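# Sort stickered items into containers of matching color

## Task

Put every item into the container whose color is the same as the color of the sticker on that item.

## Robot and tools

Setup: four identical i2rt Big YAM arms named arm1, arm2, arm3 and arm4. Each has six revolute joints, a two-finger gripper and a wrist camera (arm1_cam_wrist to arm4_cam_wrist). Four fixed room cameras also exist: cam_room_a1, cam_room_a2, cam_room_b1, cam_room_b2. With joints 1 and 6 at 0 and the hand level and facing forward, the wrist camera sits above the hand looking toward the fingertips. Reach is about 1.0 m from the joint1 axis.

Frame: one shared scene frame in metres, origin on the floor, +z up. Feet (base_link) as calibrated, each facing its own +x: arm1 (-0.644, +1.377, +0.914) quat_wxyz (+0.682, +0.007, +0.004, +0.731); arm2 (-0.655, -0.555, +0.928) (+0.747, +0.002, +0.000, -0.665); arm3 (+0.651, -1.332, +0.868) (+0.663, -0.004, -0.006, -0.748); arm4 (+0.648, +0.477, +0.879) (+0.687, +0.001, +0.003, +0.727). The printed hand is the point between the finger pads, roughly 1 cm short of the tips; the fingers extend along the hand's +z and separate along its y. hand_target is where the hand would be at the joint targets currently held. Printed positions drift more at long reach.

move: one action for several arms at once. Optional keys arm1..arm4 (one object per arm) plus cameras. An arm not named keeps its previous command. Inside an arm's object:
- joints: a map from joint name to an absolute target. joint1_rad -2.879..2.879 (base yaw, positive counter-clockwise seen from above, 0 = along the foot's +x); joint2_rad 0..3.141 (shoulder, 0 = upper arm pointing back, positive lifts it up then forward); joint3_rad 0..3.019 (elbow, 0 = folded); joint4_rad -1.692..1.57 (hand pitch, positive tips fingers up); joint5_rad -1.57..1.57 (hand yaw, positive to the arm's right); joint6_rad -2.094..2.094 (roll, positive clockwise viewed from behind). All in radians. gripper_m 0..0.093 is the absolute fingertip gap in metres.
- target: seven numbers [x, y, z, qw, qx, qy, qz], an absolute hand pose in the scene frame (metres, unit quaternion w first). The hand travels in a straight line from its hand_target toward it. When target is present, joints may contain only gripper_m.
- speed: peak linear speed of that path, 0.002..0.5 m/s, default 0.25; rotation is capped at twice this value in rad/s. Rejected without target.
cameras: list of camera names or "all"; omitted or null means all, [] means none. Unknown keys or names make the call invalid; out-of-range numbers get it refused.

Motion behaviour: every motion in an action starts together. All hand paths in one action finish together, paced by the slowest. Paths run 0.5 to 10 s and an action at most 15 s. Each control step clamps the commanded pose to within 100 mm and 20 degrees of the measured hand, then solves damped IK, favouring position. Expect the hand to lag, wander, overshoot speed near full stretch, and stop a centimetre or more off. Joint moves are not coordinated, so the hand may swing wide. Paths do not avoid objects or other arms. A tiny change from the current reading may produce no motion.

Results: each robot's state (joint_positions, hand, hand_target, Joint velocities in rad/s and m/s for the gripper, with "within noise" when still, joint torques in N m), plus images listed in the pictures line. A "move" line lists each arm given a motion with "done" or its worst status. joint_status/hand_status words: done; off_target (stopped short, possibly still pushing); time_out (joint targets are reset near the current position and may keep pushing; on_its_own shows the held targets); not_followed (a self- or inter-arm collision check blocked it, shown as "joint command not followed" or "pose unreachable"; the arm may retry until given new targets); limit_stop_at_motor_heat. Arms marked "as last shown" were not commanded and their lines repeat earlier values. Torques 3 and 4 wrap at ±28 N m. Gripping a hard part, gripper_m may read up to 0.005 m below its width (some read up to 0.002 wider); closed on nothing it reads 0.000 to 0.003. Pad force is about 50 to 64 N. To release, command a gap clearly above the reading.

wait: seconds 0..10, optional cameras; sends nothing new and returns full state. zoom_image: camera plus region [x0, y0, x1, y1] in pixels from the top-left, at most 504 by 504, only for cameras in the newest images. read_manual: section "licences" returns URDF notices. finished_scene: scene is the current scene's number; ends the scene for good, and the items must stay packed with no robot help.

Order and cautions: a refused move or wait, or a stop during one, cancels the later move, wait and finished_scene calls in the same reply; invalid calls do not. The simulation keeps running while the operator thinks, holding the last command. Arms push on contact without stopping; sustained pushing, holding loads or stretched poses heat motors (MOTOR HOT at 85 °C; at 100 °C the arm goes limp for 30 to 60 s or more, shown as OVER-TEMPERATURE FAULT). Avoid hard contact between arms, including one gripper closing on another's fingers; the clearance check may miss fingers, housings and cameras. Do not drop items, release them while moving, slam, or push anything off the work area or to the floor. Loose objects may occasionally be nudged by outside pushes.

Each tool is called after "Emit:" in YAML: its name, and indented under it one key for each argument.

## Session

Emit:
move:
  arm1: {"joints":{"joint1_rad":1.6,"joint2_rad":0.5,"joint3_rad":1.5,"joint4_rad":-1.6,"joint5_rad":0,"joint6_rad":0,"gripper_m":0.093}}
  arm2: {"joints":{"joint1_rad":-1.6,"joint2_rad":0.5,"joint3_rad":1.5,"joint4_rad":-1.6,"joint5_rad":0,"joint6_rad":0,"gripper_m":0.093}}
  arm3: {"joints":{"joint1_rad":1.6,"joint2_rad":0.5,"joint3_rad":1.5,"joint4_rad":-1.6,"joint5_rad":0,"joint6_rad":0,"gripper_m":0.093}}
  arm4: {"joints":{"joint1_rad":-1.5,"joint2_rad":0.5,"joint3_rad":1.5,"joint4_rad":-1.6,"joint5_rad":0,"joint6_rad":0,"gripper_m":0.093}}
  cameras: ["arm1_cam_wrist","arm2_cam_wrist","arm3_cam_wrist","arm4_cam_wrist"]

Scene clock: 1.90 s.
Joint torques (N m): arm1=[-1.32 6.48 11.28 1.28 0.01 0] | arm2=[0.21 4.13 8.81 1.83 0.01 -0.08] | arm3=[2.2 5.36 9.17 1.31 0.07 -0.12] | arm4=[0.56 5.48 8.36 0.9 0.1 0.18]
Motor temperatures (°C): arm1=[20 23 27 23 21 21 21] | arm2=[23 24 26 22 22 20 23] | arm3=[24 23 24 23 24 23 23] | arm4=[22 22 23 22 24 21 24]
Heat: arm1: hottest joint3_rad 27 °C; arm2: hottest joint3_rad 26 °C; arm3: hottest joint1_rad 24 °C; arm4: hottest joint5_rad 24 °C.
move: arm1 done; arm2 done; arm3 done; arm4 done
Joint velocities: within noise
arm1.joint_positions: joint1_rad=+1.593 joint2_rad=+0.502 joint3_rad=+1.457 joint4_rad=-1.591 joint5_rad=+0.000 joint6_rad=+0.008 gripper_m=+0.09306
arm1.joint_status: all done
arm1.hand: x=-0.7758 y=+1.3636 z=+1.4543 quat_wxyz=(+0.021, +0.888, +0.038, -0.457) (m; scene frame)
arm1.hand_target: x=-0.7658 y=+1.3635 z=+1.4702 quat_wxyz=(+0.021, +0.880, +0.044, -0.473) (m; scene frame)
arm1.hand_status: not commanded
arm2.joint_positions: joint1_rad=-1.595 joint2_rad=+0.497 joint3_rad=+1.486 joint4_rad=-1.586 joint5_rad=-0.001 joint6_rad=+0.014 gripper_m=+0.09310
arm2.joint_status: all done
arm2.hand: x=-0.7903 y=-0.5693 z=+1.4794 quat_wxyz=(-0.024, -0.884, -0.036, +0.466) (m; scene frame)
arm2.hand_target: x=-0.7870 y=-0.5682 z=+1.4821 quat_wxyz=(-0.019, -0.884, -0.040, +0.465) (m; scene frame)
arm2.hand_status: not commanded
arm3.joint_positions: joint1_rad=+1.588 joint2_rad=+0.497 joint3_rad=+1.469 joint4_rad=-1.592 joint5_rad=-0.001 joint6_rad=+0.007 gripper_m=+0.09306
arm3.joint_status: all done
arm3.hand: x=+0.7862 y=-1.3386 z=+1.4112 quat_wxyz=(-0.458, -0.046, -0.887, +0.028) (m; scene frame)
arm3.hand_target: x=+0.7812 y=-1.3365 z=+1.4219 quat_wxyz=(-0.467, -0.037, -0.883, +0.028) (m; scene frame)
arm3.hand_status: not commanded
arm4.joint_positions: joint1_rad=-1.496 joint2_rad=+0.495 joint3_rad=+1.467 joint4_rad=-1.588 joint5_rad=-0.001 joint6_rad=-0.013 gripper_m=+0.09311
arm4.joint_status: all done
arm4.hand: x=+0.7861 y=+0.4968 z=+1.4221 quat_wxyz=(-0.457, +0.065, -0.887, -0.026) (m; scene frame)
arm4.hand_target: x=+0.7810 y=+0.4954 z=+1.4328 quat_wxyz=(-0.464, +0.057, -0.884, -0.028) (m; scene frame)
arm4.hand_status: not commanded
pictures: arm1_cam_wrist, arm2_cam_wrist, arm3_cam_wrist, arm4_cam_wrist
Images, in order (width x height): arm1_cam_wrist 672x504, arm2_cam_wrist 672x504, arm3_cam_wrist 672x504, arm4_cam_wrist 672x504.

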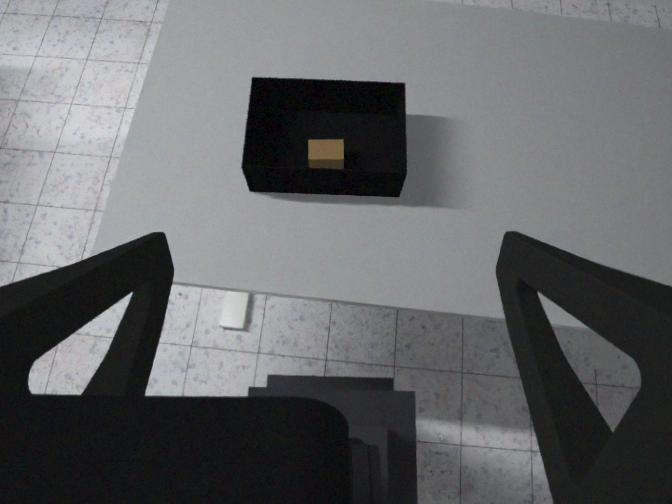

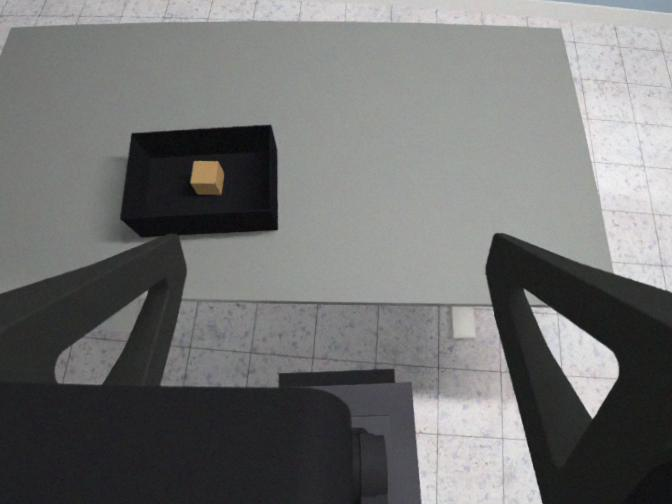

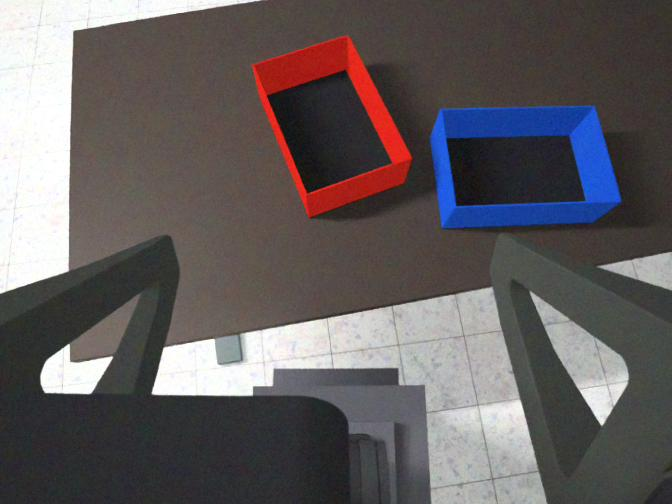

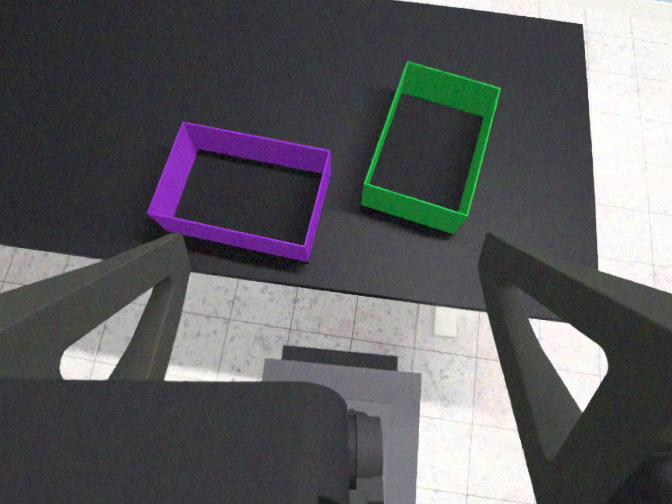

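Emit:
move:
  arm1: {"target":[-1.232,1.307,0.93,0,-0.9982,-0.0602,0],"speed":0.35}
  arm2: {"target":[-1.216,-0.883,0.93,0,-0.9981,-0.0610,0],"speed":0.35}
  arm3: {"joints":{"joint1_rad":-1.988,"joint2_rad":0.6,"joint3_rad":1.2,"joint4_rad":-0.8,"joint5_rad":0,"joint6_rad":0}}
  arm4: {"joints":{"joint1_rad":0.907,"joint2_rad":0.6,"joint3_rad":1.2,"joint4_rad":-0.8,"joint5_rad":0,"joint6_rad":0}}
  cameras: ["arm1_cam_wrist","arm2_cam_wrist","cam_room_b1","cam_room_b2"]

Emit:
zoom_image:
  camera: "cam_room_b2"
  region: [290, 280, 420, 380]

Emit:
zoom_image:
  camera: "cam_room_b1"
  region: [190, 280, 330, 390]

Scene clock: 18.23 s.
Joint torques (N m): arm1=[-1.32 -17.96 13.39 -0.09 -0.05 -0.06] | arm2=[-0.09 -23.06 13.79 0.08 -0.13 0.18] | arm3=[0.44 -0.62 10.04 2.59 -0.07 -0.1] | arm4=[1.26 -1.14 10.07 2.14 0.15 0.17]
Motor temperatures (°C): arm1=[20 23 30 23 21 21 21] | arm2=[23 24 28 22 22 20 23] | arm3=[24 23 25 23 24 23 23] | arm4=[22 22 25 22 24 21 24]
Heat: arm1: hottest joint3_rad 30 °C; arm2: hottest joint3_rad 28 °C; arm3: hottest joint3_rad 25 °C; arm4: hottest joint3_rad 25 °C.
move: arm1 off_target; arm2 off_target; arm3 done; arm4 done
Joint velocities: within noise
arm1.joint_positions: joint1_rad=+1.610 joint2_rad=+2.069 joint3_rad=+1.512 joint4_rad=-1.083 joint5_rad=-0.003 joint6_rad=+0.006 gripper_m=+0.09306
arm1.joint_status: not commanded
arm1.hand: x=-1.2104 y=+1.3161 z=+0.9064 quat_wxyz=(-0.002, +0.998, +0.051, +0.027) (m; scene frame)
arm1.hand_target: x=-1.2308 y=+1.3070 z=+0.9305 quat_wxyz=(+0.000, +0.998, +0.060, +0.000) (m; scene frame)
arm1.hand_status: off_target (0.033 m and 3.3 deg from the pose sent, 0.697 m and 54.5 deg at the start)
arm2.joint_positions: joint1_rad=-1.149 joint2_rad=+2.179 joint3_rad=+1.734 joint4_rad=-1.151 joint5_rad=+0.002 joint6_rad=+0.394 gripper_m=+0.09309
arm2.joint_status: not commanded
arm2.hand: x=-1.1986 y=-0.8793 z=+0.9185 quat_wxyz=(+0.008, -0.997, -0.072, -0.012) (m; scene frame)
arm2.hand_target: x=-1.2154 y=-0.8826 z=+0.9304 quat_wxyz=(+0.000, -0.998, -0.061, +0.001) (m; scene frame)
arm2.hand_status: off_target (0.021 m and 2.0 deg from the pose sent, 0.762 m and 55.7 deg at the start)
arm3.joint_positions: joint1_rad=-1.977 joint2_rad=+0.607 joint3_rad=+1.189 joint4_rad=-0.817 joint5_rad=+0.002 joint6_rad=+0.005 gripper_m=+0.09306
arm3.joint_status: all done
arm3.hand: x=+0.3845 y=-1.1683 z=+1.4197 quat_wxyz=(+0.156, -0.759, +0.211, +0.596) (m; scene frame)
arm3.hand_target: x=+0.3895 y=-1.1677 z=+1.4322 quat_wxyz=(+0.163, -0.748, +0.210, +0.608) (m; scene frame)
arm3.hand_status: not commanded
arm4.joint_positions: joint1_rad=+0.904 joint2_rad=+0.611 joint3_rad=+1.178 joint4_rad=-0.820 joint5_rad=-0.001 joint6_rad=-0.012 gripper_m=+0.09311
arm4.joint_status: all done
arm4.hand: x=+0.3956 y=+0.6577 z=+1.4264 quat_wxyz=(-0.185, +0.755, -0.234, -0.584) (m; scene frame)
arm4.hand_target: x=+0.4013 y=+0.6531 z=+1.4470 quat_wxyz=(-0.188, +0.738, -0.233, -0.605) (m; scene frame)
arm4.hand_status: not commanded
pictures: arm1_cam_wrist, arm2_cam_wrist, cam_room_b1, cam_room_b2
Images, in order (width x height): arm1_cam_wrist 672x504, arm2_cam_wrist 672x504, cam_room_b1 672x504, cam_room_b2 672x504.

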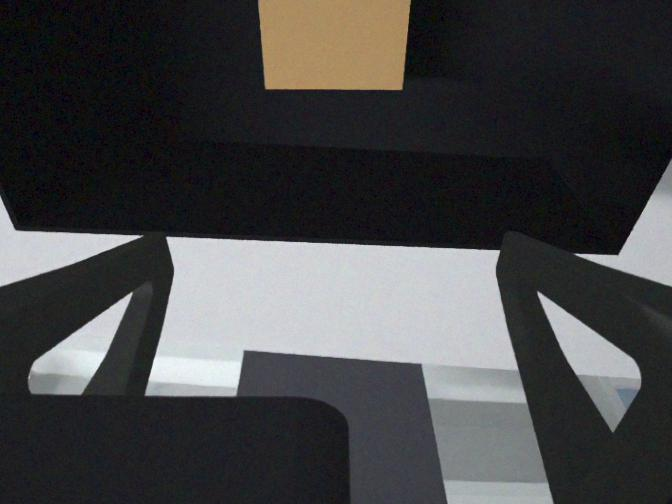

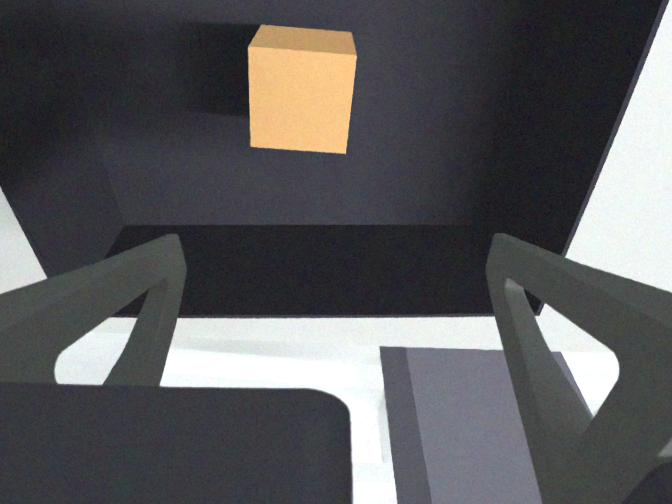

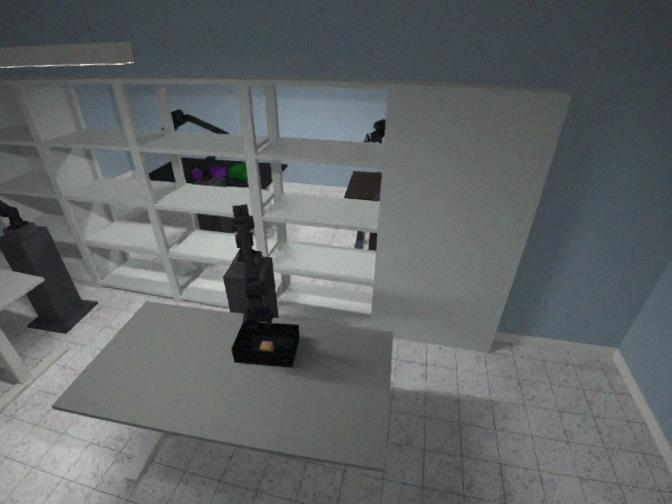

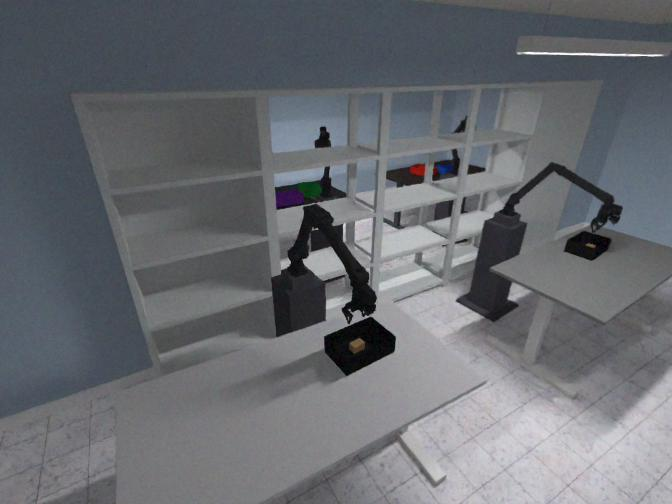

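Scaled by 3.877.

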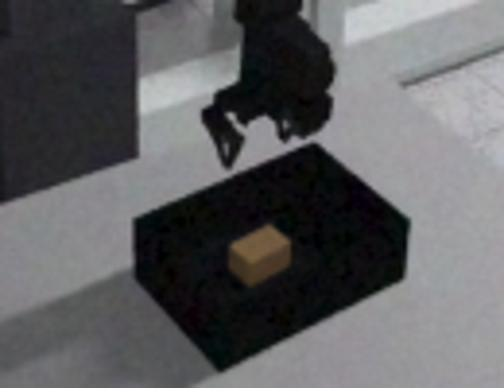

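Scaled by 3.600.

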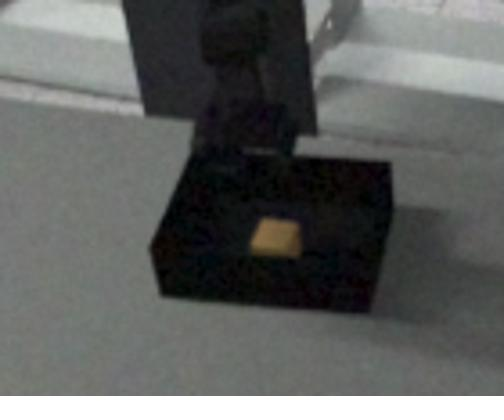

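Emit:
move:
  arm1: {"target":[-1.240,1.309,0.82,0,-0.9986,-0.0523,0],"speed":0.25}
  arm2: {"target":[-1.186,-0.894,0.81,0,-0.9990,-0.0436,0],"speed":0.25}
  arm3: {"joints":{"joint1_rad":-1.988,"joint2_rad":0.2,"joint3_rad":0.5,"joint4_rad":0.3}}
  arm4: {"joints":{"joint1_rad":0.907,"joint2_rad":0.2,"joint3_rad":0.5,"joint4_rad":0.3}}
  cameras: ["arm1_cam_wrist","arm2_cam_wrist"]

Scene clock: 36.97 s.
Joint torques (N m): arm1=[-1.32 -18.26 10.25 0.79 -0.03 0.06] | arm2=[1.03 -22.83 8.69 1.2 -0.11 0.21] | arm3=[0.5 3.43 9.68 1.96 -0.1 -0.1] | arm4=[0.56 3.55 9.84 1.8 0.14 0.16]
Motor temperatures (°C): arm1=[20 25 33 23 21 21 21] | arm2=[23 24 32 22 22 20 23] | arm3=[24 23 27 23 24 23 23] | arm4=[22 22 28 22 24 21 24]
Heat: arm1: hottest joint3_rad 33 °C; arm2: hottest joint3_rad 32 °C; arm3: hottest joint3_rad 27 °C; arm4: hottest joint3_rad 28 °C.
move: arm1 off_target; arm2 done; arm3 done; arm4 done
Joint velocities: arm1=[within noise] | arm2=[0.015 -0.005 0.017 0.022 0.154 0.022 0] | arm3=[within noise] | arm4=[within noise]
arm1.joint_positions: joint1_rad=+1.610 joint2_rad=+2.244 joint3_rad=+1.512 joint4_rad=-0.903 joint5_rad=-0.003 joint6_rad=+0.006 gripper_m=+0.09306
arm1.joint_status: not commanded
arm1.hand: x=-1.2218 y=+1.3153 z=+0.8067 quat_wxyz=(-0.002, +0.998, +0.051, +0.024) (m; scene frame)
arm1.hand_target: x=-1.2394 y=+1.3089 z=+0.8204 quat_wxyz=(+0.000, +0.999, +0.052, +0.000) (m; scene frame)
arm1.hand_status: off_target (0.023 m and 2.7 deg from the pose sent, 0.092 m and 3.1 deg at the start)
arm2.joint_positions: joint1_rad=-1.124 joint2_rad=+2.298 joint3_rad=+1.649 joint4_rad=-0.920 joint5_rad=+0.002 joint6_rad=+0.467 gripper_m=+0.09309
arm2.joint_status: not commanded
arm2.hand: x=-1.1868 y=-0.8905 z=+0.8173 quat_wxyz=(+0.002, -0.999, -0.049, +0.000) (m; scene frame)
arm2.hand_target: x=-1.1860 y=-0.8939 z=+0.8102 quat_wxyz=(+0.000, -0.999, -0.044, +0.000) (m; scene frame)
arm2.hand_status: done (0.008 m and 0.6 deg from the pose sent, 0.110 m and 3.6 deg at the start)
arm3.joint_positions: joint1_rad=-1.977 joint2_rad=+0.199 joint3_rad=+0.498 joint4_rad=+0.284 joint5_rad=+0.002 joint6_rad=+0.005 gripper_m=+0.09306
arm3.joint_status: all done
arm3.hand: x=+0.4483 y=-1.2059 z=+1.3857 quat_wxyz=(+0.225, -0.459, +0.131, +0.850) (m; scene frame)
arm3.hand_target: x=+0.4511 y=-1.2050 z=+1.3895 quat_wxyz=(+0.232, -0.452, +0.130, +0.852) (m; scene frame)
arm3.hand_status: not commanded
arm4.joint_positions: joint1_rad=+0.904 joint2_rad=+0.197 joint3_rad=+0.490 joint4_rad=+0.282 joint5_rad=-0.001 joint6_rad=-0.012 gripper_m=+0.09311
arm4.joint_status: all done
arm4.hand: x=+0.4569 y=+0.6146 z=+1.3946 quat_wxyz=(-0.267, +0.455, -0.142, -0.837) (m; scene frame)
arm4.hand_target: x=+0.4598 y=+0.6121 z=+1.4035 quat_wxyz=(-0.263, +0.444, -0.142, -0.845) (m; scene frame)
arm4.hand_status: not commanded
pictures: arm1_cam_wrist, arm2_cam_wrist
Images, in order (width x height): arm1_cam_wrist 672x504, arm2_cam_wrist 672x504.

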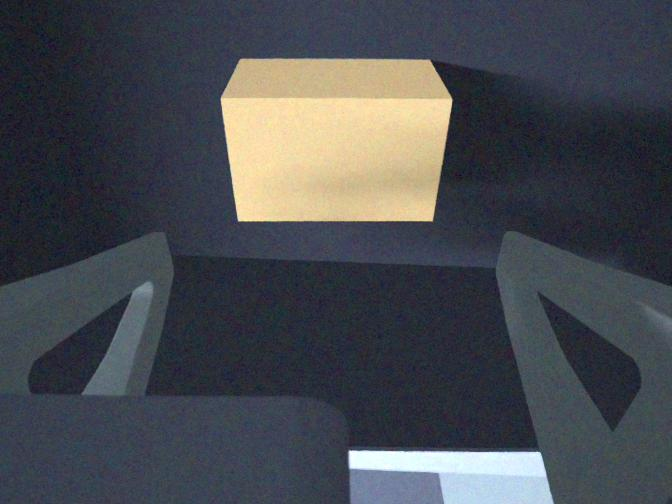

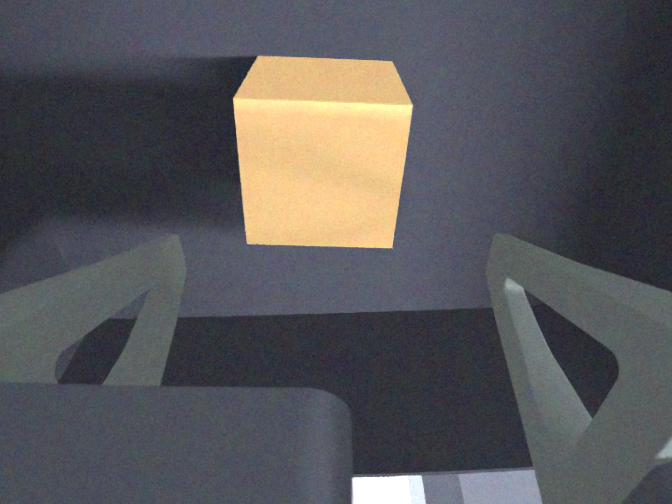

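Emit:
move:
  arm1: {"target":[-1.250,1.308,0.756,0,-0.9986,-0.0523,0],"speed":0.18}
  arm2: {"target":[-1.190,-0.899,0.738,0,-0.9990,-0.0436,0],"speed":0.18}
  cameras: []

Emit:
move:
  arm1: {"joints":{"gripper_m":0.05}}
  arm2: {"joints":{"gripper_m":0.035}}
  cameras: ["arm1_cam_wrist","arm2_cam_wrist"]

Emit:
move:
  arm1: {"target":[-1.21,1.312,0.95,0,-0.9986,-0.0523,0],"speed":0.25}
  arm2: {"target":[-1.17,-0.89,0.95,0,-0.9990,-0.0436,0],"speed":0.25}
  cameras: ["arm1_cam_wrist","arm2_cam_wrist","cam_room_a1","cam_room_a2"]

Emit:
move:
  arm1: {"joints":{"joint1_rad":-2.247,"joint2_rad":0.6,"joint3_rad":1.2,"joint4_rad":-0.8,"joint5_rad":0,"joint6_rad":0}}
  arm2: {"joints":{"joint1_rad":0.918,"joint2_rad":0.6,"joint3_rad":1.2,"joint4_rad":-0.8,"joint5_rad":0,"joint6_rad":0}}
  cameras: ["arm3_cam_wrist","arm4_cam_wrist","arm1_cam_wrist","arm2_cam_wrist","cam_room_a1","cam_room_a2"]

Scene clock: 48.80 s.
Joint torques (N m): arm1=[-1.79 -18.49 10.74 0.85 -0.02 0.05] | arm2=[1.08 -21.19 10.56 0.94 -0.13 0.19] | arm3=[0.56 3.37 9.69 1.94 -0.09 -0.09] | arm4=[0.56 3.66 9.73 1.59 0.14 0.18]
Motor temperatures (°C): arm1=[20 25 33 23 21 21 21] | arm2=[23 26 31 22 22 20 23] | arm3=[24 23 27 23 24 23 23] | arm4=[22 22 31 22 24 21 24]
Heat: arm1: hottest joint3_rad 33 °C; arm2: hottest joint3_rad 31 °C; arm3: hottest joint3_rad 27 °C; arm4: hottest joint3_rad 31 °C.
move: arm1 off_target; arm2 off_target
Joint velocities: within noise
arm1.joint_positions: joint1_rad=+1.610 joint2_rad=+2.367 joint3_rad=+1.540 joint4_rad=-0.816 joint5_rad=-0.003 joint6_rad=+0.006 gripper_m=+0.09306
arm1.joint_status: not commanded
arm1.hand: x=-1.2241 y=+1.3152 z=+0.7435 quat_wxyz=(-0.002, +0.998, +0.051, +0.028) (m; scene frame)
arm1.hand_target: x=-1.2489 y=+1.3079 z=+0.7568 quat_wxyz=(+0.000, +0.999, +0.052, +0.000) (m; scene frame)
arm1.hand_status: off_target (0.030 m and 3.2 deg from the pose sent, 0.059 m and 2.7 deg at the start)
arm2.joint_positions: joint1_rad=-1.120 joint2_rad=+2.418 joint3_rad=+1.661 joint4_rad=-0.819 joint5_rad=+0.002 joint6_rad=+0.472 gripper_m=+0.09309
arm2.joint_status: not commanded
arm2.hand: x=-1.1836 y=-0.8911 z=+0.7480 quat_wxyz=(+0.004, -0.999, -0.048, -0.003) (m; scene frame)
arm2.hand_target: x=-1.1895 y=-0.8988 z=+0.7382 quat_wxyz=(+0.000, -0.999, -0.044, +0.000) (m; scene frame)
arm2.hand_status: off_target (0.014 m and 0.7 deg from the pose sent, 0.080 m and 0.6 deg at the start)
arm3.joint_positions: joint1_rad=-1.977 joint2_rad=+0.199 joint3_rad=+0.498 joint4_rad=+0.285 joint5_rad=+0.002 joint6_rad=+0.005 gripper_m=+0.09306
arm3.joint_status: not commanded
arm3.hand: x=+0.4484 y=-1.2059 z=+1.3858 quat_wxyz=(+0.225, -0.459, +0.131, +0.850) (m; scene frame)
arm3.hand_target: x=+0.4511 y=-1.2050 z=+1.3894 quat_wxyz=(+0.232, -0.452, +0.130, +0.851) (m; scene frame)
arm3.hand_status: not commanded
arm4: as last shown
arm4.hand: x=+0.4570 y=+0.6146 z=+1.3947 quat_wxyz=(-0.267, +0.455, -0.142, -0.837) (m; scene frame)
pictures: none
No camera images: "cameras" was empty.

Scene clock: 49.43 s.
Joint torques (N m): arm1=[-1.26 -18.2 10.65 0.75 -0.05 0.07] | arm2=[1.14 -21.71 10.62 0.92 -0.08 0.18] | arm3=[0.56 3.49 9.69 1.91 -0.09 -0.11] | arm4=[1.03 3.66 9.84 1.66 0.15 0.15]
Motor temperatures (°C): arm1=[20 25 33 23 21 21 21] | arm2=[23 26 31 22 22 20 23] | arm3=[24 23 27 23 24 23 23] | arm4=[22 22 31 22 24 21 24]
Heat: arm1: hottest joint3_rad 33 °C; arm2: hottest joint3_rad 31 °C; arm3: hottest joint3_rad 27 °C; arm4: hottest joint3_rad 31 °C.
move: arm1 off_target; arm2 off_target
Joint velocities: within noise
arm1.joint_positions: joint1_rad=+1.610 joint2_rad=+2.367 joint3_rad=+1.541 joint4_rad=-0.816 joint5_rad=-0.003 joint6_rad=+0.006 gripper_m=+0.06894
arm1.joint_status: gripper_m off_target (ended at +0.06897, target +0.05000)
arm1.hand: x=-1.2243 y=+1.3153 z=+0.7436 quat_wxyz=(-0.002, +0.998, +0.051, +0.028) (m; scene frame)
arm1.hand_target: x=-1.2489 y=+1.3080 z=+0.7568 quat_wxyz=(+0.000, +0.999, +0.052, +0.000) (m; scene frame)
arm1.hand_status: not commanded
arm2.joint_positions: joint1_rad=-1.120 joint2_rad=+2.418 joint3_rad=+1.661 joint4_rad=-0.819 joint5_rad=+0.000 joint6_rad=+0.472 gripper_m=+0.05307
arm2.joint_status: gripper_m off_target (ended at +0.05310, target +0.03500)
arm2.hand: x=-1.1834 y=-0.8913 z=+0.7480 quat_wxyz=(+0.003, -0.999, -0.048, -0.003) (m; scene frame)
arm2.hand_target: x=-1.1894 y=-0.8988 z=+0.7382 quat_wxyz=(+0.000, -0.999, -0.044, +0.000) (m; scene frame)
arm2.hand_status: not commanded
arm3, arm4: as last shown
pictures: arm1_cam_wrist, arm2_cam_wrist
Images, in order (width x height): arm1_cam_wrist 672x504, arm2_cam_wrist 672x504.

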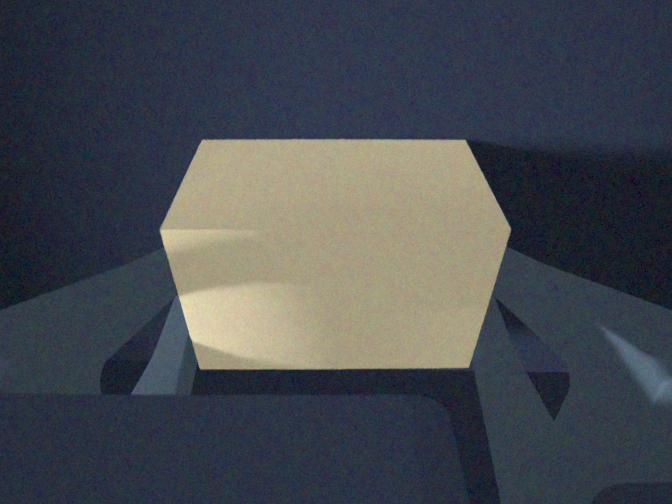

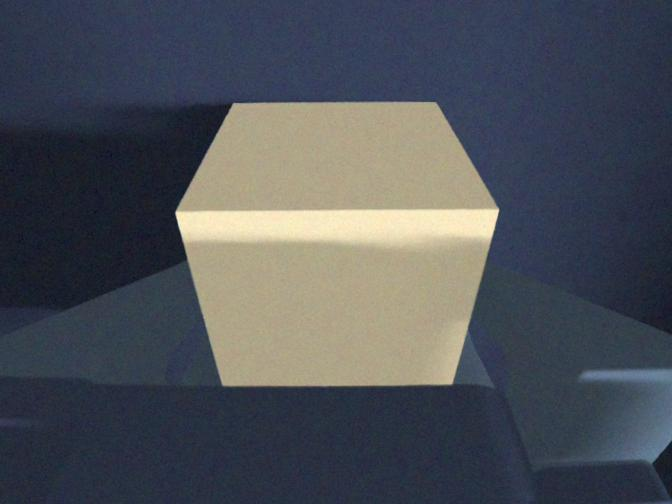

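Scene clock: 51.00 s.
Joint torques (N m): arm1=[-1.38 -17.61 9.43 0.13 -0.01 0.07] | arm2=[1.44 -22.71 10.65 0.18 -0.08 0.21] | arm3=[0.5 3.37 9.66 1.92 -0.09 -0.11] | arm4=[0.73 3.49 9.76 1.68 0.17 0.14]
Motor temperatures (°C): arm1=[20 25 33 23 21 21 21] | arm2=[23 26 31 22 22 20 23] | arm3=[24 23 27 23 24 23 23] | arm4=[22 22 31 22 24 21 24]
Heat: arm1: hottest joint3_rad 33 °C; arm2: hottest joint3_rad 31 °C; arm3: hottest joint3_rad 27 °C; arm4: hottest joint3_rad 31 °C.
move: arm1 done; arm2 done
Joint velocities: within noise
arm1.joint_positions: joint1_rad=+1.610 joint2_rad=+1.995 joint3_rad=+1.499 joint4_rad=-1.094 joint5_rad=-0.003 joint6_rad=+0.006 gripper_m=+0.06894
arm1.joint_status: not commanded
arm1.hand: x=-1.2108 y=+1.3158 z=+0.9427 quat_wxyz=(-0.001, +0.999, +0.051, +0.002) (m; scene frame)
arm1.hand_target: x=-1.2101 y=+1.3120 z=+0.9501 quat_wxyz=(+0.000, +0.999, +0.052, +0.000) (m; scene frame)
arm1.hand_status: done (0.008 m and 0.3 deg from the pose sent, 0.207 m and 3.2 deg at the start)
arm2.joint_positions: joint1_rad=-1.120 joint2_rad=+2.081 joint3_rad=+1.639 joint4_rad=-1.128 joint5_rad=+0.000 joint6_rad=+0.475 gripper_m=+0.05307
arm2.joint_status: not commanded
arm2.hand: x=-1.1710 y=-0.8838 z=+0.9447 quat_wxyz=(+0.001, -0.999, -0.047, +0.000) (m; scene frame)
arm2.hand_target: x=-1.1699 y=-0.8900 z=+0.9500 quat_wxyz=(+0.000, -0.999, -0.044, +0.000) (m; scene frame)
arm2.hand_status: done (0.008 m and 0.4 deg from the pose sent, 0.202 m and 0.7 deg at the start)
arm3, arm4: as last shown
pictures: arm1_cam_wrist, arm2_cam_wrist, cam_room_a1, cam_room_a2
Images, in order (width x height): arm1_cam_wrist 672x504, arm2_cam_wrist 672x504, cam_room_a1 672x504, cam_room_a2 672x504.

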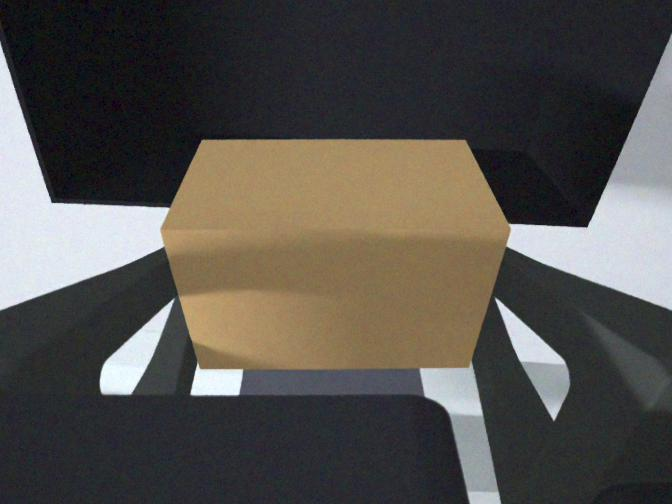

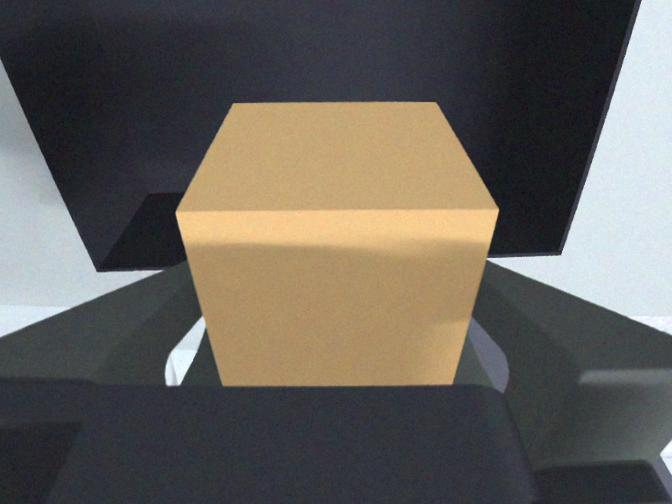

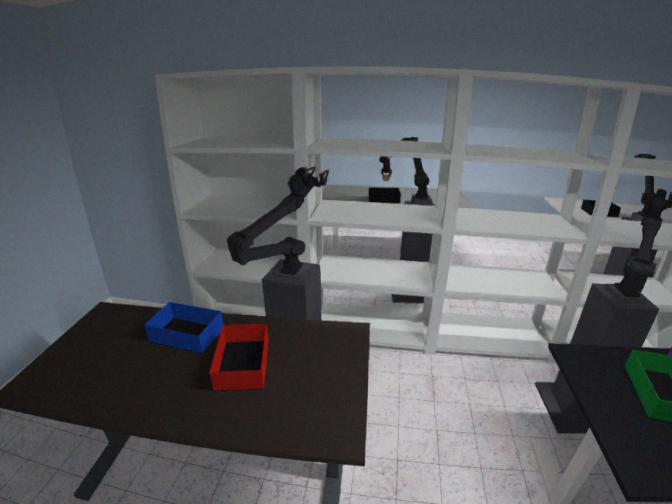

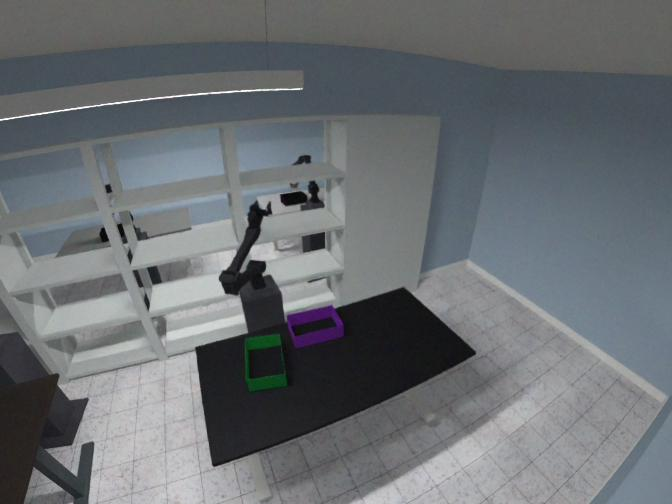

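Scene clock: 53.60 s.
Joint torques (N m): arm1=[-1.9 2.08 11.03 1.92 -0.07 -0.03] | arm2=[1.14 -0.09 9.76 2.66 0.15 -0.05] | arm3=[0.62 3.37 9.68 1.91 -0.09 -0.11] | arm4=[1.14 3.6 9.72 1.7 0.16 0.15]
Motor temperatures (°C): arm1=[20 25 33 23 21 21 21] | arm2=[23 26 31 22 22 20 23] | arm3=[24 23 27 23 24 23 23] | arm4=[22 22 31 22 24 21 24]
Heat: arm1: hottest joint3_rad 33 °C; arm2: hottest joint3_rad 31 °C; arm3: hottest joint3_rad 27 °C; arm4: hottest joint3_rad 31 °C.
move: arm1 done; arm2 done
Joint velocities: within noise
arm1.joint_positions: joint1_rad=-2.241 joint2_rad=+0.603 joint3_rad=+1.194 joint4_rad=-0.802 joint5_rad=+0.002 joint6_rad=+0.005 gripper_m=+0.06899
arm1.joint_status: all done
arm1.hand: x=-0.3829 y=+1.2019 z=+1.4718 quat_wxyz=(-0.594, -0.232, -0.747, +0.186) (m; scene frame)
arm1.hand_target: x=-0.3856 y=+1.2019 z=+1.4767 quat_wxyz=(-0.598, -0.231, -0.744, +0.190) (m; scene frame)
arm1.hand_status: not commanded
arm2.joint_positions: joint1_rad=+0.914 joint2_rad=+0.597 joint3_rad=+1.209 joint4_rad=-0.802 joint5_rad=-0.004 joint6_rad=+0.012 gripper_m=+0.05305
arm2.joint_status: all done
arm2.hand: x=-0.3980 y=-0.7117 z=+1.5005 quat_wxyz=(-0.615, -0.210, -0.742, +0.163) (m; scene frame)
arm2.hand_target: x=-0.3950 y=-0.7127 z=+1.4951 quat_wxyz=(-0.611, -0.206, -0.746, +0.166) (m; scene frame)
arm2.hand_status: not commanded
arm3, arm4: as last shown
pictures: arm1_cam_wrist, arm2_cam_wrist, arm3_cam_wrist, arm4_cam_wrist, cam_room_a1, cam_room_a2
Images, in order (width x height): arm1_cam_wrist 672x504, arm2_cam_wrist 672x504, arm3_cam_wrist 672x504, arm4_cam_wrist 672x504, cam_room_a1 672x504, cam_room_a2 672x504.

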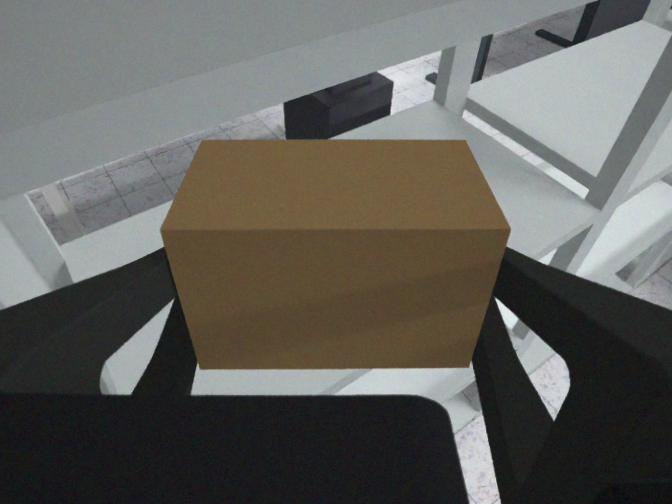

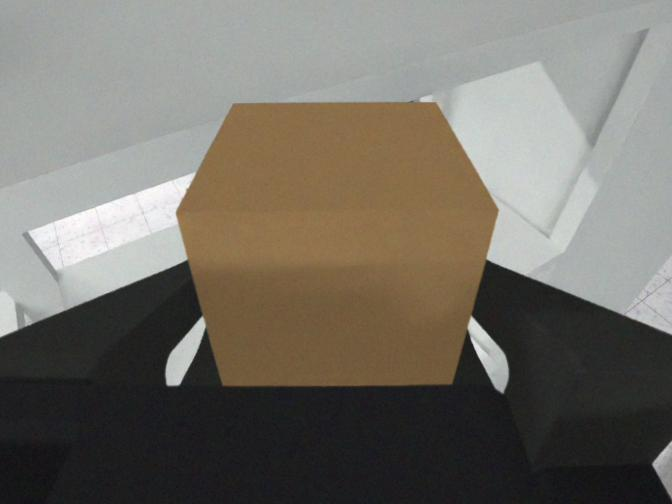

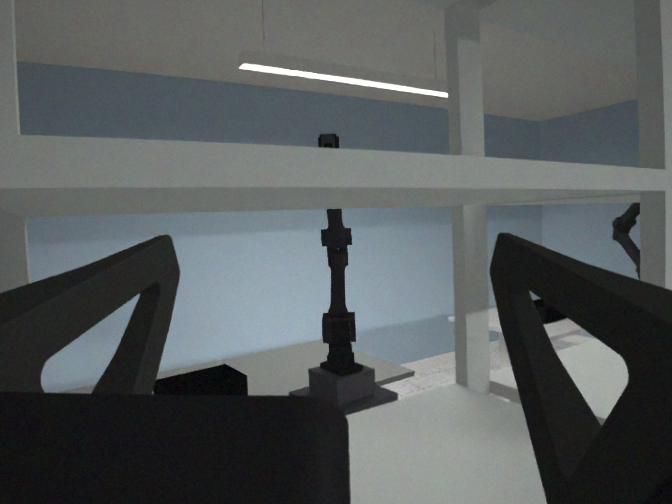

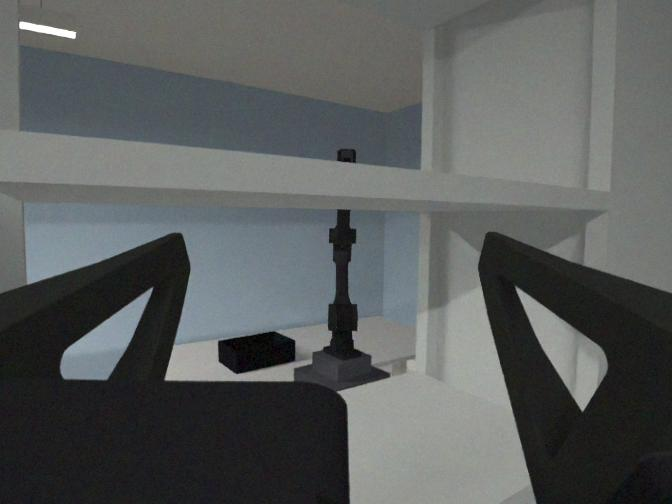

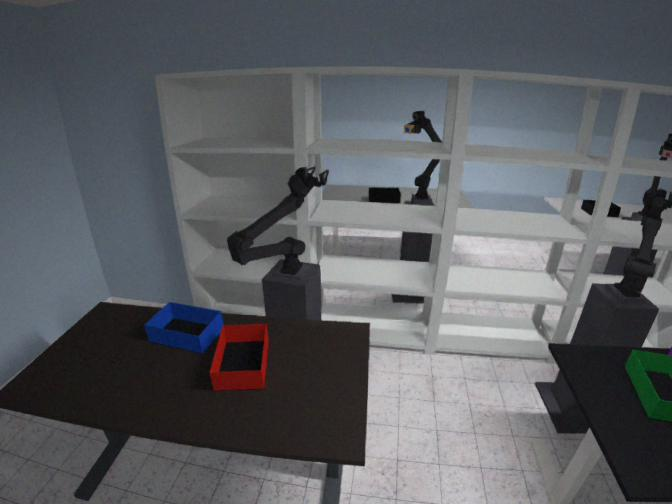

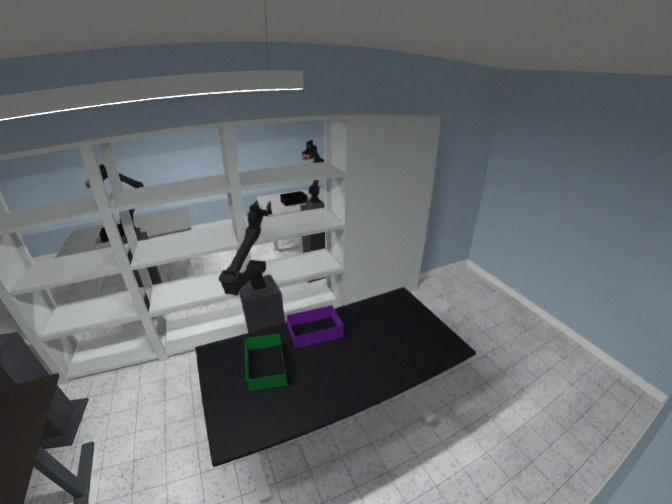

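Emit:
zoom_image:
  camera: "cam_room_a1"
  region: [392, 112, 432, 142]

Emit:
zoom_image:
  camera: "cam_room_a1"
  region: [632, 138, 672, 168]

Emit:
zoom_image:
  camera: "cam_room_a2"
  region: [290, 135, 330, 165]

Scaled by 12.600.

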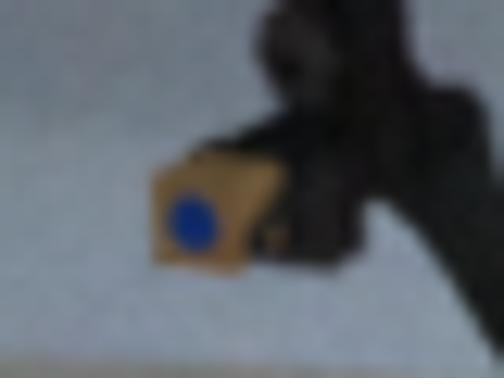

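Scaled by 12.600.

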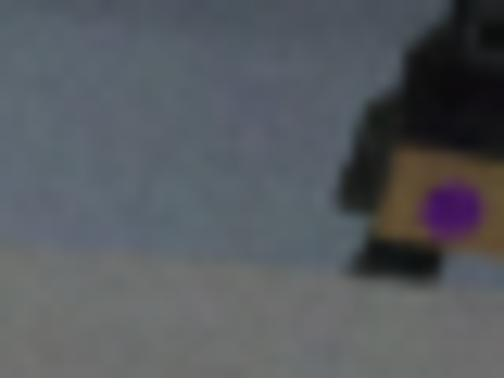

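Scaled by 12.600.

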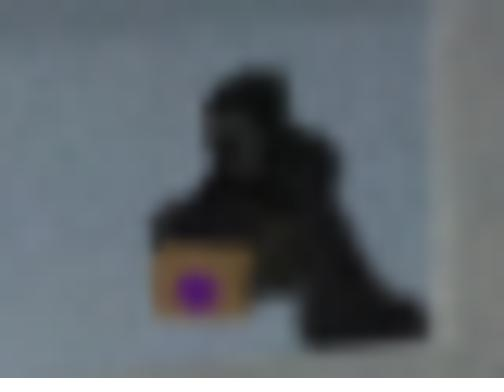

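Emit:
move:
  arm1: {"target":[-0.2745,1.12,1.15,0.6134,0.2290,0.7309,-0.1922],"speed":0.4}
  arm2: {"target":[-0.268,-0.785,1.15,0.6199,0.2028,0.7387,-0.1702],"speed":0.4}
  arm3: {"joints":{"joint2_rad":0.6,"joint3_rad":1.2,"joint4_rad":-0.8}}
  arm4: {"joints":{"joint2_rad":0.6,"joint3_rad":1.2,"joint4_rad":-0.8}}
  cameras: []

Emit:
move:
  arm1: {"target":[-0.03,0.95,1.075,0.6134,0.2290,0.7309,-0.1922],"speed":0.3}
  arm2: {"target":[-0.010,-0.938,1.075,0.6199,0.2028,0.7387,-0.1702],"speed":0.3}
  cameras: []

Emit:
move:
  arm1: {"target":[-0.03,0.95,1.006,0.6134,0.2290,0.7309,-0.1922],"speed":0.1}
  arm2: {"target":[-0.010,-0.938,1.002,0.6199,0.2028,0.7387,-0.1702],"speed":0.1}
  cameras: ["arm3_cam_wrist","arm4_cam_wrist"]

Scene clock: 67.13 s.
Joint torques (N m): arm1=[-2.14 -4.07 11.37 2.65 -0.05 0.03] | arm2=[1.38 -8 10.13 3.67 0.14 -0.05] | arm3=[0.44 0.67 12.52 1.59 -0.08 -0.1] | arm4=[0.85 0.73 11.07 0.99 0.12 0.17]
Motor temperatures (°C): arm1=[20 25 33 23 21 21 22] | arm2=[23 26 31 22 22 20 24] | arm3=[24 23 28 23 24 23 23] | arm4=[22 22 33 22 24 21 24]
Heat: arm1: hottest joint3_rad 33 °C; arm2: hottest joint3_rad 31 °C; arm3: hottest joint3_rad 28 °C; arm4: hottest joint3_rad 33 °C.
move: arm1 off_target; arm2 off_target; arm3 done; arm4 done
Joint velocities: within noise
arm1.joint_positions: joint1_rad=-2.242 joint2_rad=+1.037 joint3_rad=+0.436 joint4_rad=+0.391 joint5_rad=-0.006 joint6_rad=+0.005 gripper_m=+0.06899
arm1.joint_status: not commanded
arm1.hand: x=-0.2750 y=+1.1259 z=+1.1312 quat_wxyz=(-0.596, -0.230, -0.747, +0.184) (m; scene frame)
arm1.hand_target: x=-0.2747 y=+1.1203 z=+1.1499 quat_wxyz=(-0.613, -0.229, -0.731, +0.192) (m; scene frame)
arm1.hand_status: off_target (0.020 m and 2.9 deg from the pose sent, 0.349 m and 3.0 deg at the start)
arm2.joint_positions: joint1_rad=+0.914 joint2_rad=+1.093 joint3_rad=+0.431 joint4_rad=+0.452 joint5_rad=+0.002 joint6_rad=+0.010 gripper_m=+0.05305
arm2.joint_status: not commanded
arm2.hand: x=-0.2699 y=-0.7878 z=+1.1402 quat_wxyz=(-0.608, -0.212, -0.748, +0.164) (m; scene frame)
arm2.hand_target: x=-0.2680 y=-0.7850 z=+1.1500 quat_wxyz=(-0.620, -0.203, -0.739, +0.170) (m; scene frame)
arm2.hand_status: off_target (0.010 m and 2.2 deg from the pose sent, 0.381 m and 1.3 deg at the start)
arm3.joint_positions: joint1_rad=-1.977 joint2_rad=+0.595 joint3_rad=+1.160 joint4_rad=-0.793 joint5_rad=+0.002 joint6_rad=+0.005 gripper_m=+0.09306
arm3.joint_status: all done
arm3.hand: x=+0.3840 y=-1.1681 z=+1.4126 quat_wxyz=(+0.156, -0.757, +0.211, +0.599) (m; scene frame)
arm3.hand_target: x=+0.3897 y=-1.1678 z=+1.4325 quat_wxyz=(+0.163, -0.748, +0.210, +0.609) (m; scene frame)
arm3.hand_status: not commanded
arm4.joint_positions: joint1_rad=+0.904 joint2_rad=+0.598 joint3_rad=+1.163 joint4_rad=-0.788 joint5_rad=-0.001 joint6_rad=-0.012 gripper_m=+0.09311
arm4.joint_status: all done
arm4.hand: x=+0.3968 y=+0.6569 z=+1.4298 quat_wxyz=(-0.189, +0.746, -0.231, -0.596) (m; scene frame)
arm4.hand_target: x=+0.4013 y=+0.6531 z=+1.4468 quat_wxyz=(-0.188, +0.738, -0.233, -0.605) (m; scene frame)
arm4.hand_status: not commanded
pictures: none
No camera images: "cameras" was empty.

Scene clock: 68.80 s.
Joint torques (N m): arm1=[-2.37 -15.33 13.97 1.61 0.07 0.07] | arm2=[1.26 -18.55 13.64 2.11 0.03 -0.05] | arm3=[0.5 0.38 12.57 1.55 -0.08 -0.11] | arm4=[1.03 0.44 11.07 1.1 0.11 0.14]
Motor temperatures (°C): arm1=[20 25 33 23 21 21 22] | arm2=[23 26 31 22 22 20 24] | arm3=[24 23 28 23 24 23 23] | arm4=[22 22 33 22 24 21 24]
Heat: arm1: hottest joint3_rad 33 °C; arm2: hottest joint3_rad 31 °C; arm3: hottest joint3_rad 28 °C; arm4: hottest joint3_rad 33 °C.
move: arm1 off_target; arm2 off_target
Joint velocities: within noise
arm1.joint_positions: joint1_rad=-2.242 joint2_rad=+1.915 joint3_rad=+1.141 joint4_rad=+0.568 joint5_rad=-0.005 joint6_rad=+0.005 gripper_m=+0.06899
arm1.joint_status: not commanded
arm1.hand: x=-0.0420 y=+0.9648 z=+1.0505 quat_wxyz=(-0.597, -0.230, -0.746, +0.185) (m; scene frame)
arm1.hand_target: x=-0.0316 y=+0.9511 z=+1.0755 quat_wxyz=(-0.613, -0.229, -0.731, +0.192) (m; scene frame)
arm1.hand_status: off_target (0.031 m and 2.6 deg from the pose sent, 0.307 m and 2.9 deg at the start)
arm2.joint_positions: joint1_rad=+0.914 joint2_rad=+1.947 joint3_rad=+1.150 joint4_rad=+0.600 joint5_rad=+0.002 joint6_rad=+0.009 gripper_m=+0.05305
arm2.joint_status: not commanded
arm2.hand: x=-0.0273 y=-0.9327 z=+1.0646 quat_wxyz=(-0.612, -0.211, -0.744, +0.166) (m; scene frame)
arm2.hand_target: x=-0.0112 y=-0.9373 z=+1.0753 quat_wxyz=(-0.620, -0.203, -0.739, +0.170) (m; scene frame)
arm2.hand_status: off_target (0.021 m and 1.5 deg from the pose sent, 0.307 m and 2.2 deg at the start)
arm3, arm4: as last shown
pictures: none
No camera images: "cameras" was empty.

Scene clock: 70.07 s.
Joint torques (N m): arm1=[-2.2 -12.34 11.78 2.24 0.03 -0.07] | arm2=[1.14 -16.03 11.7 2.99 0.01 -0.05] | arm3=[0.5 0.5 12.57 1.59 -0.08 -0.1] | arm4=[0.91 0.21 11.02 1.05 0.13 0.16]
Motor temperatures (°C): arm1=[20 25 33 23 21 21 22] | arm2=[23 26 31 22 22 20 24] | arm3=[24 23 28 23 24 23 23] | arm4=[22 22 33 22 24 21 24]
Heat: arm1: hottest joint3_rad 33 °C; arm2: hottest joint3_rad 31 °C; arm3: hottest joint3_rad 28 °C; arm4: hottest joint3_rad 33 °C.
move: arm1 off_target; arm2 off_target
Joint velocities: within noise
arm1.joint_positions: joint1_rad=-2.242 joint2_rad=+2.013 joint3_rad=+1.141 joint4_rad=+0.702 joint5_rad=-0.005 joint6_rad=+0.014 gripper_m=+0.06899
arm1.joint_status: not commanded
arm1.hand: x=-0.0377 y=+0.9615 z=+1.0127 quat_wxyz=(-0.611, -0.230, -0.734, +0.186) (m; scene frame)
arm1.hand_target: x=-0.0308 y=+0.9506 z=+1.0060 quat_wxyz=(-0.613, -0.229, -0.731, +0.192) (m; scene frame)
arm1.hand_status: off_target (0.015 m and 0.8 deg from the pose sent, 0.048 m and 2.6 deg at the start)
arm2.joint_positions: joint1_rad=+0.914 joint2_rad=+2.054 joint3_rad=+1.151 joint4_rad=+0.735 joint5_rad=+0.002 joint6_rad=+0.009 gripper_m=+0.05305
arm2.joint_status: not commanded
arm2.hand: x=-0.0233 y=-0.9348 z=+1.0212 quat_wxyz=(-0.623, -0.209, -0.735, +0.169) (m; scene frame)
arm2.hand_target: x=-0.0116 y=-0.9371 z=+1.0022 quat_wxyz=(-0.620, -0.203, -0.739, +0.170) (m; scene frame)
arm2.hand_status: off_target (0.024 m and 0.9 deg from the pose sent, 0.065 m and 1.5 deg at the start)
arm3, arm4: as last shown
pictures: arm3_cam_wrist, arm4_cam_wrist
Images, in order (width x height): arm3_cam_wrist 672x504, arm4_cam_wrist 672x504.

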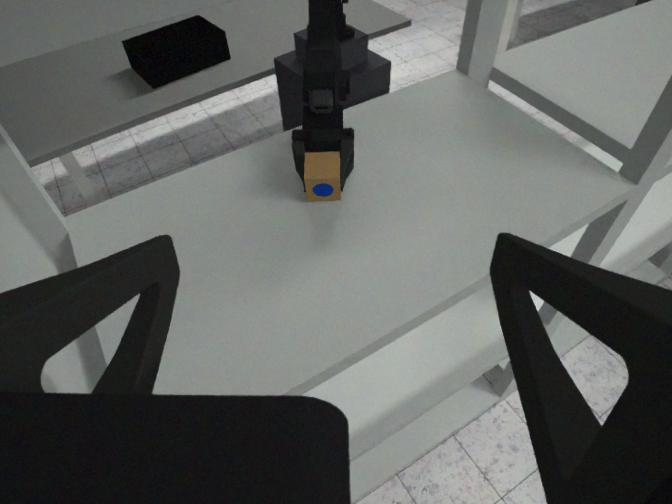

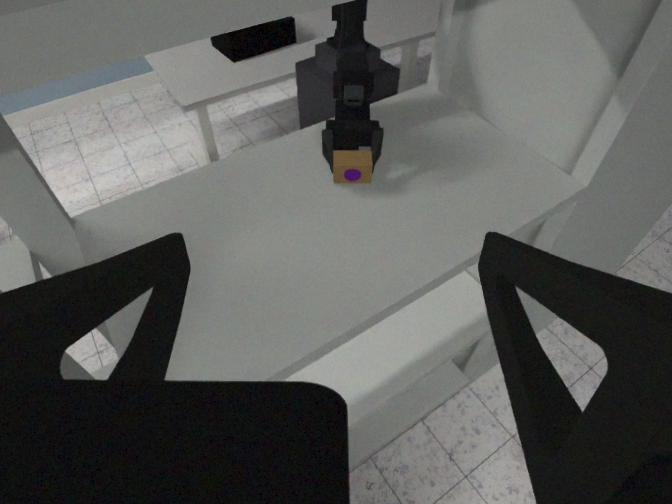

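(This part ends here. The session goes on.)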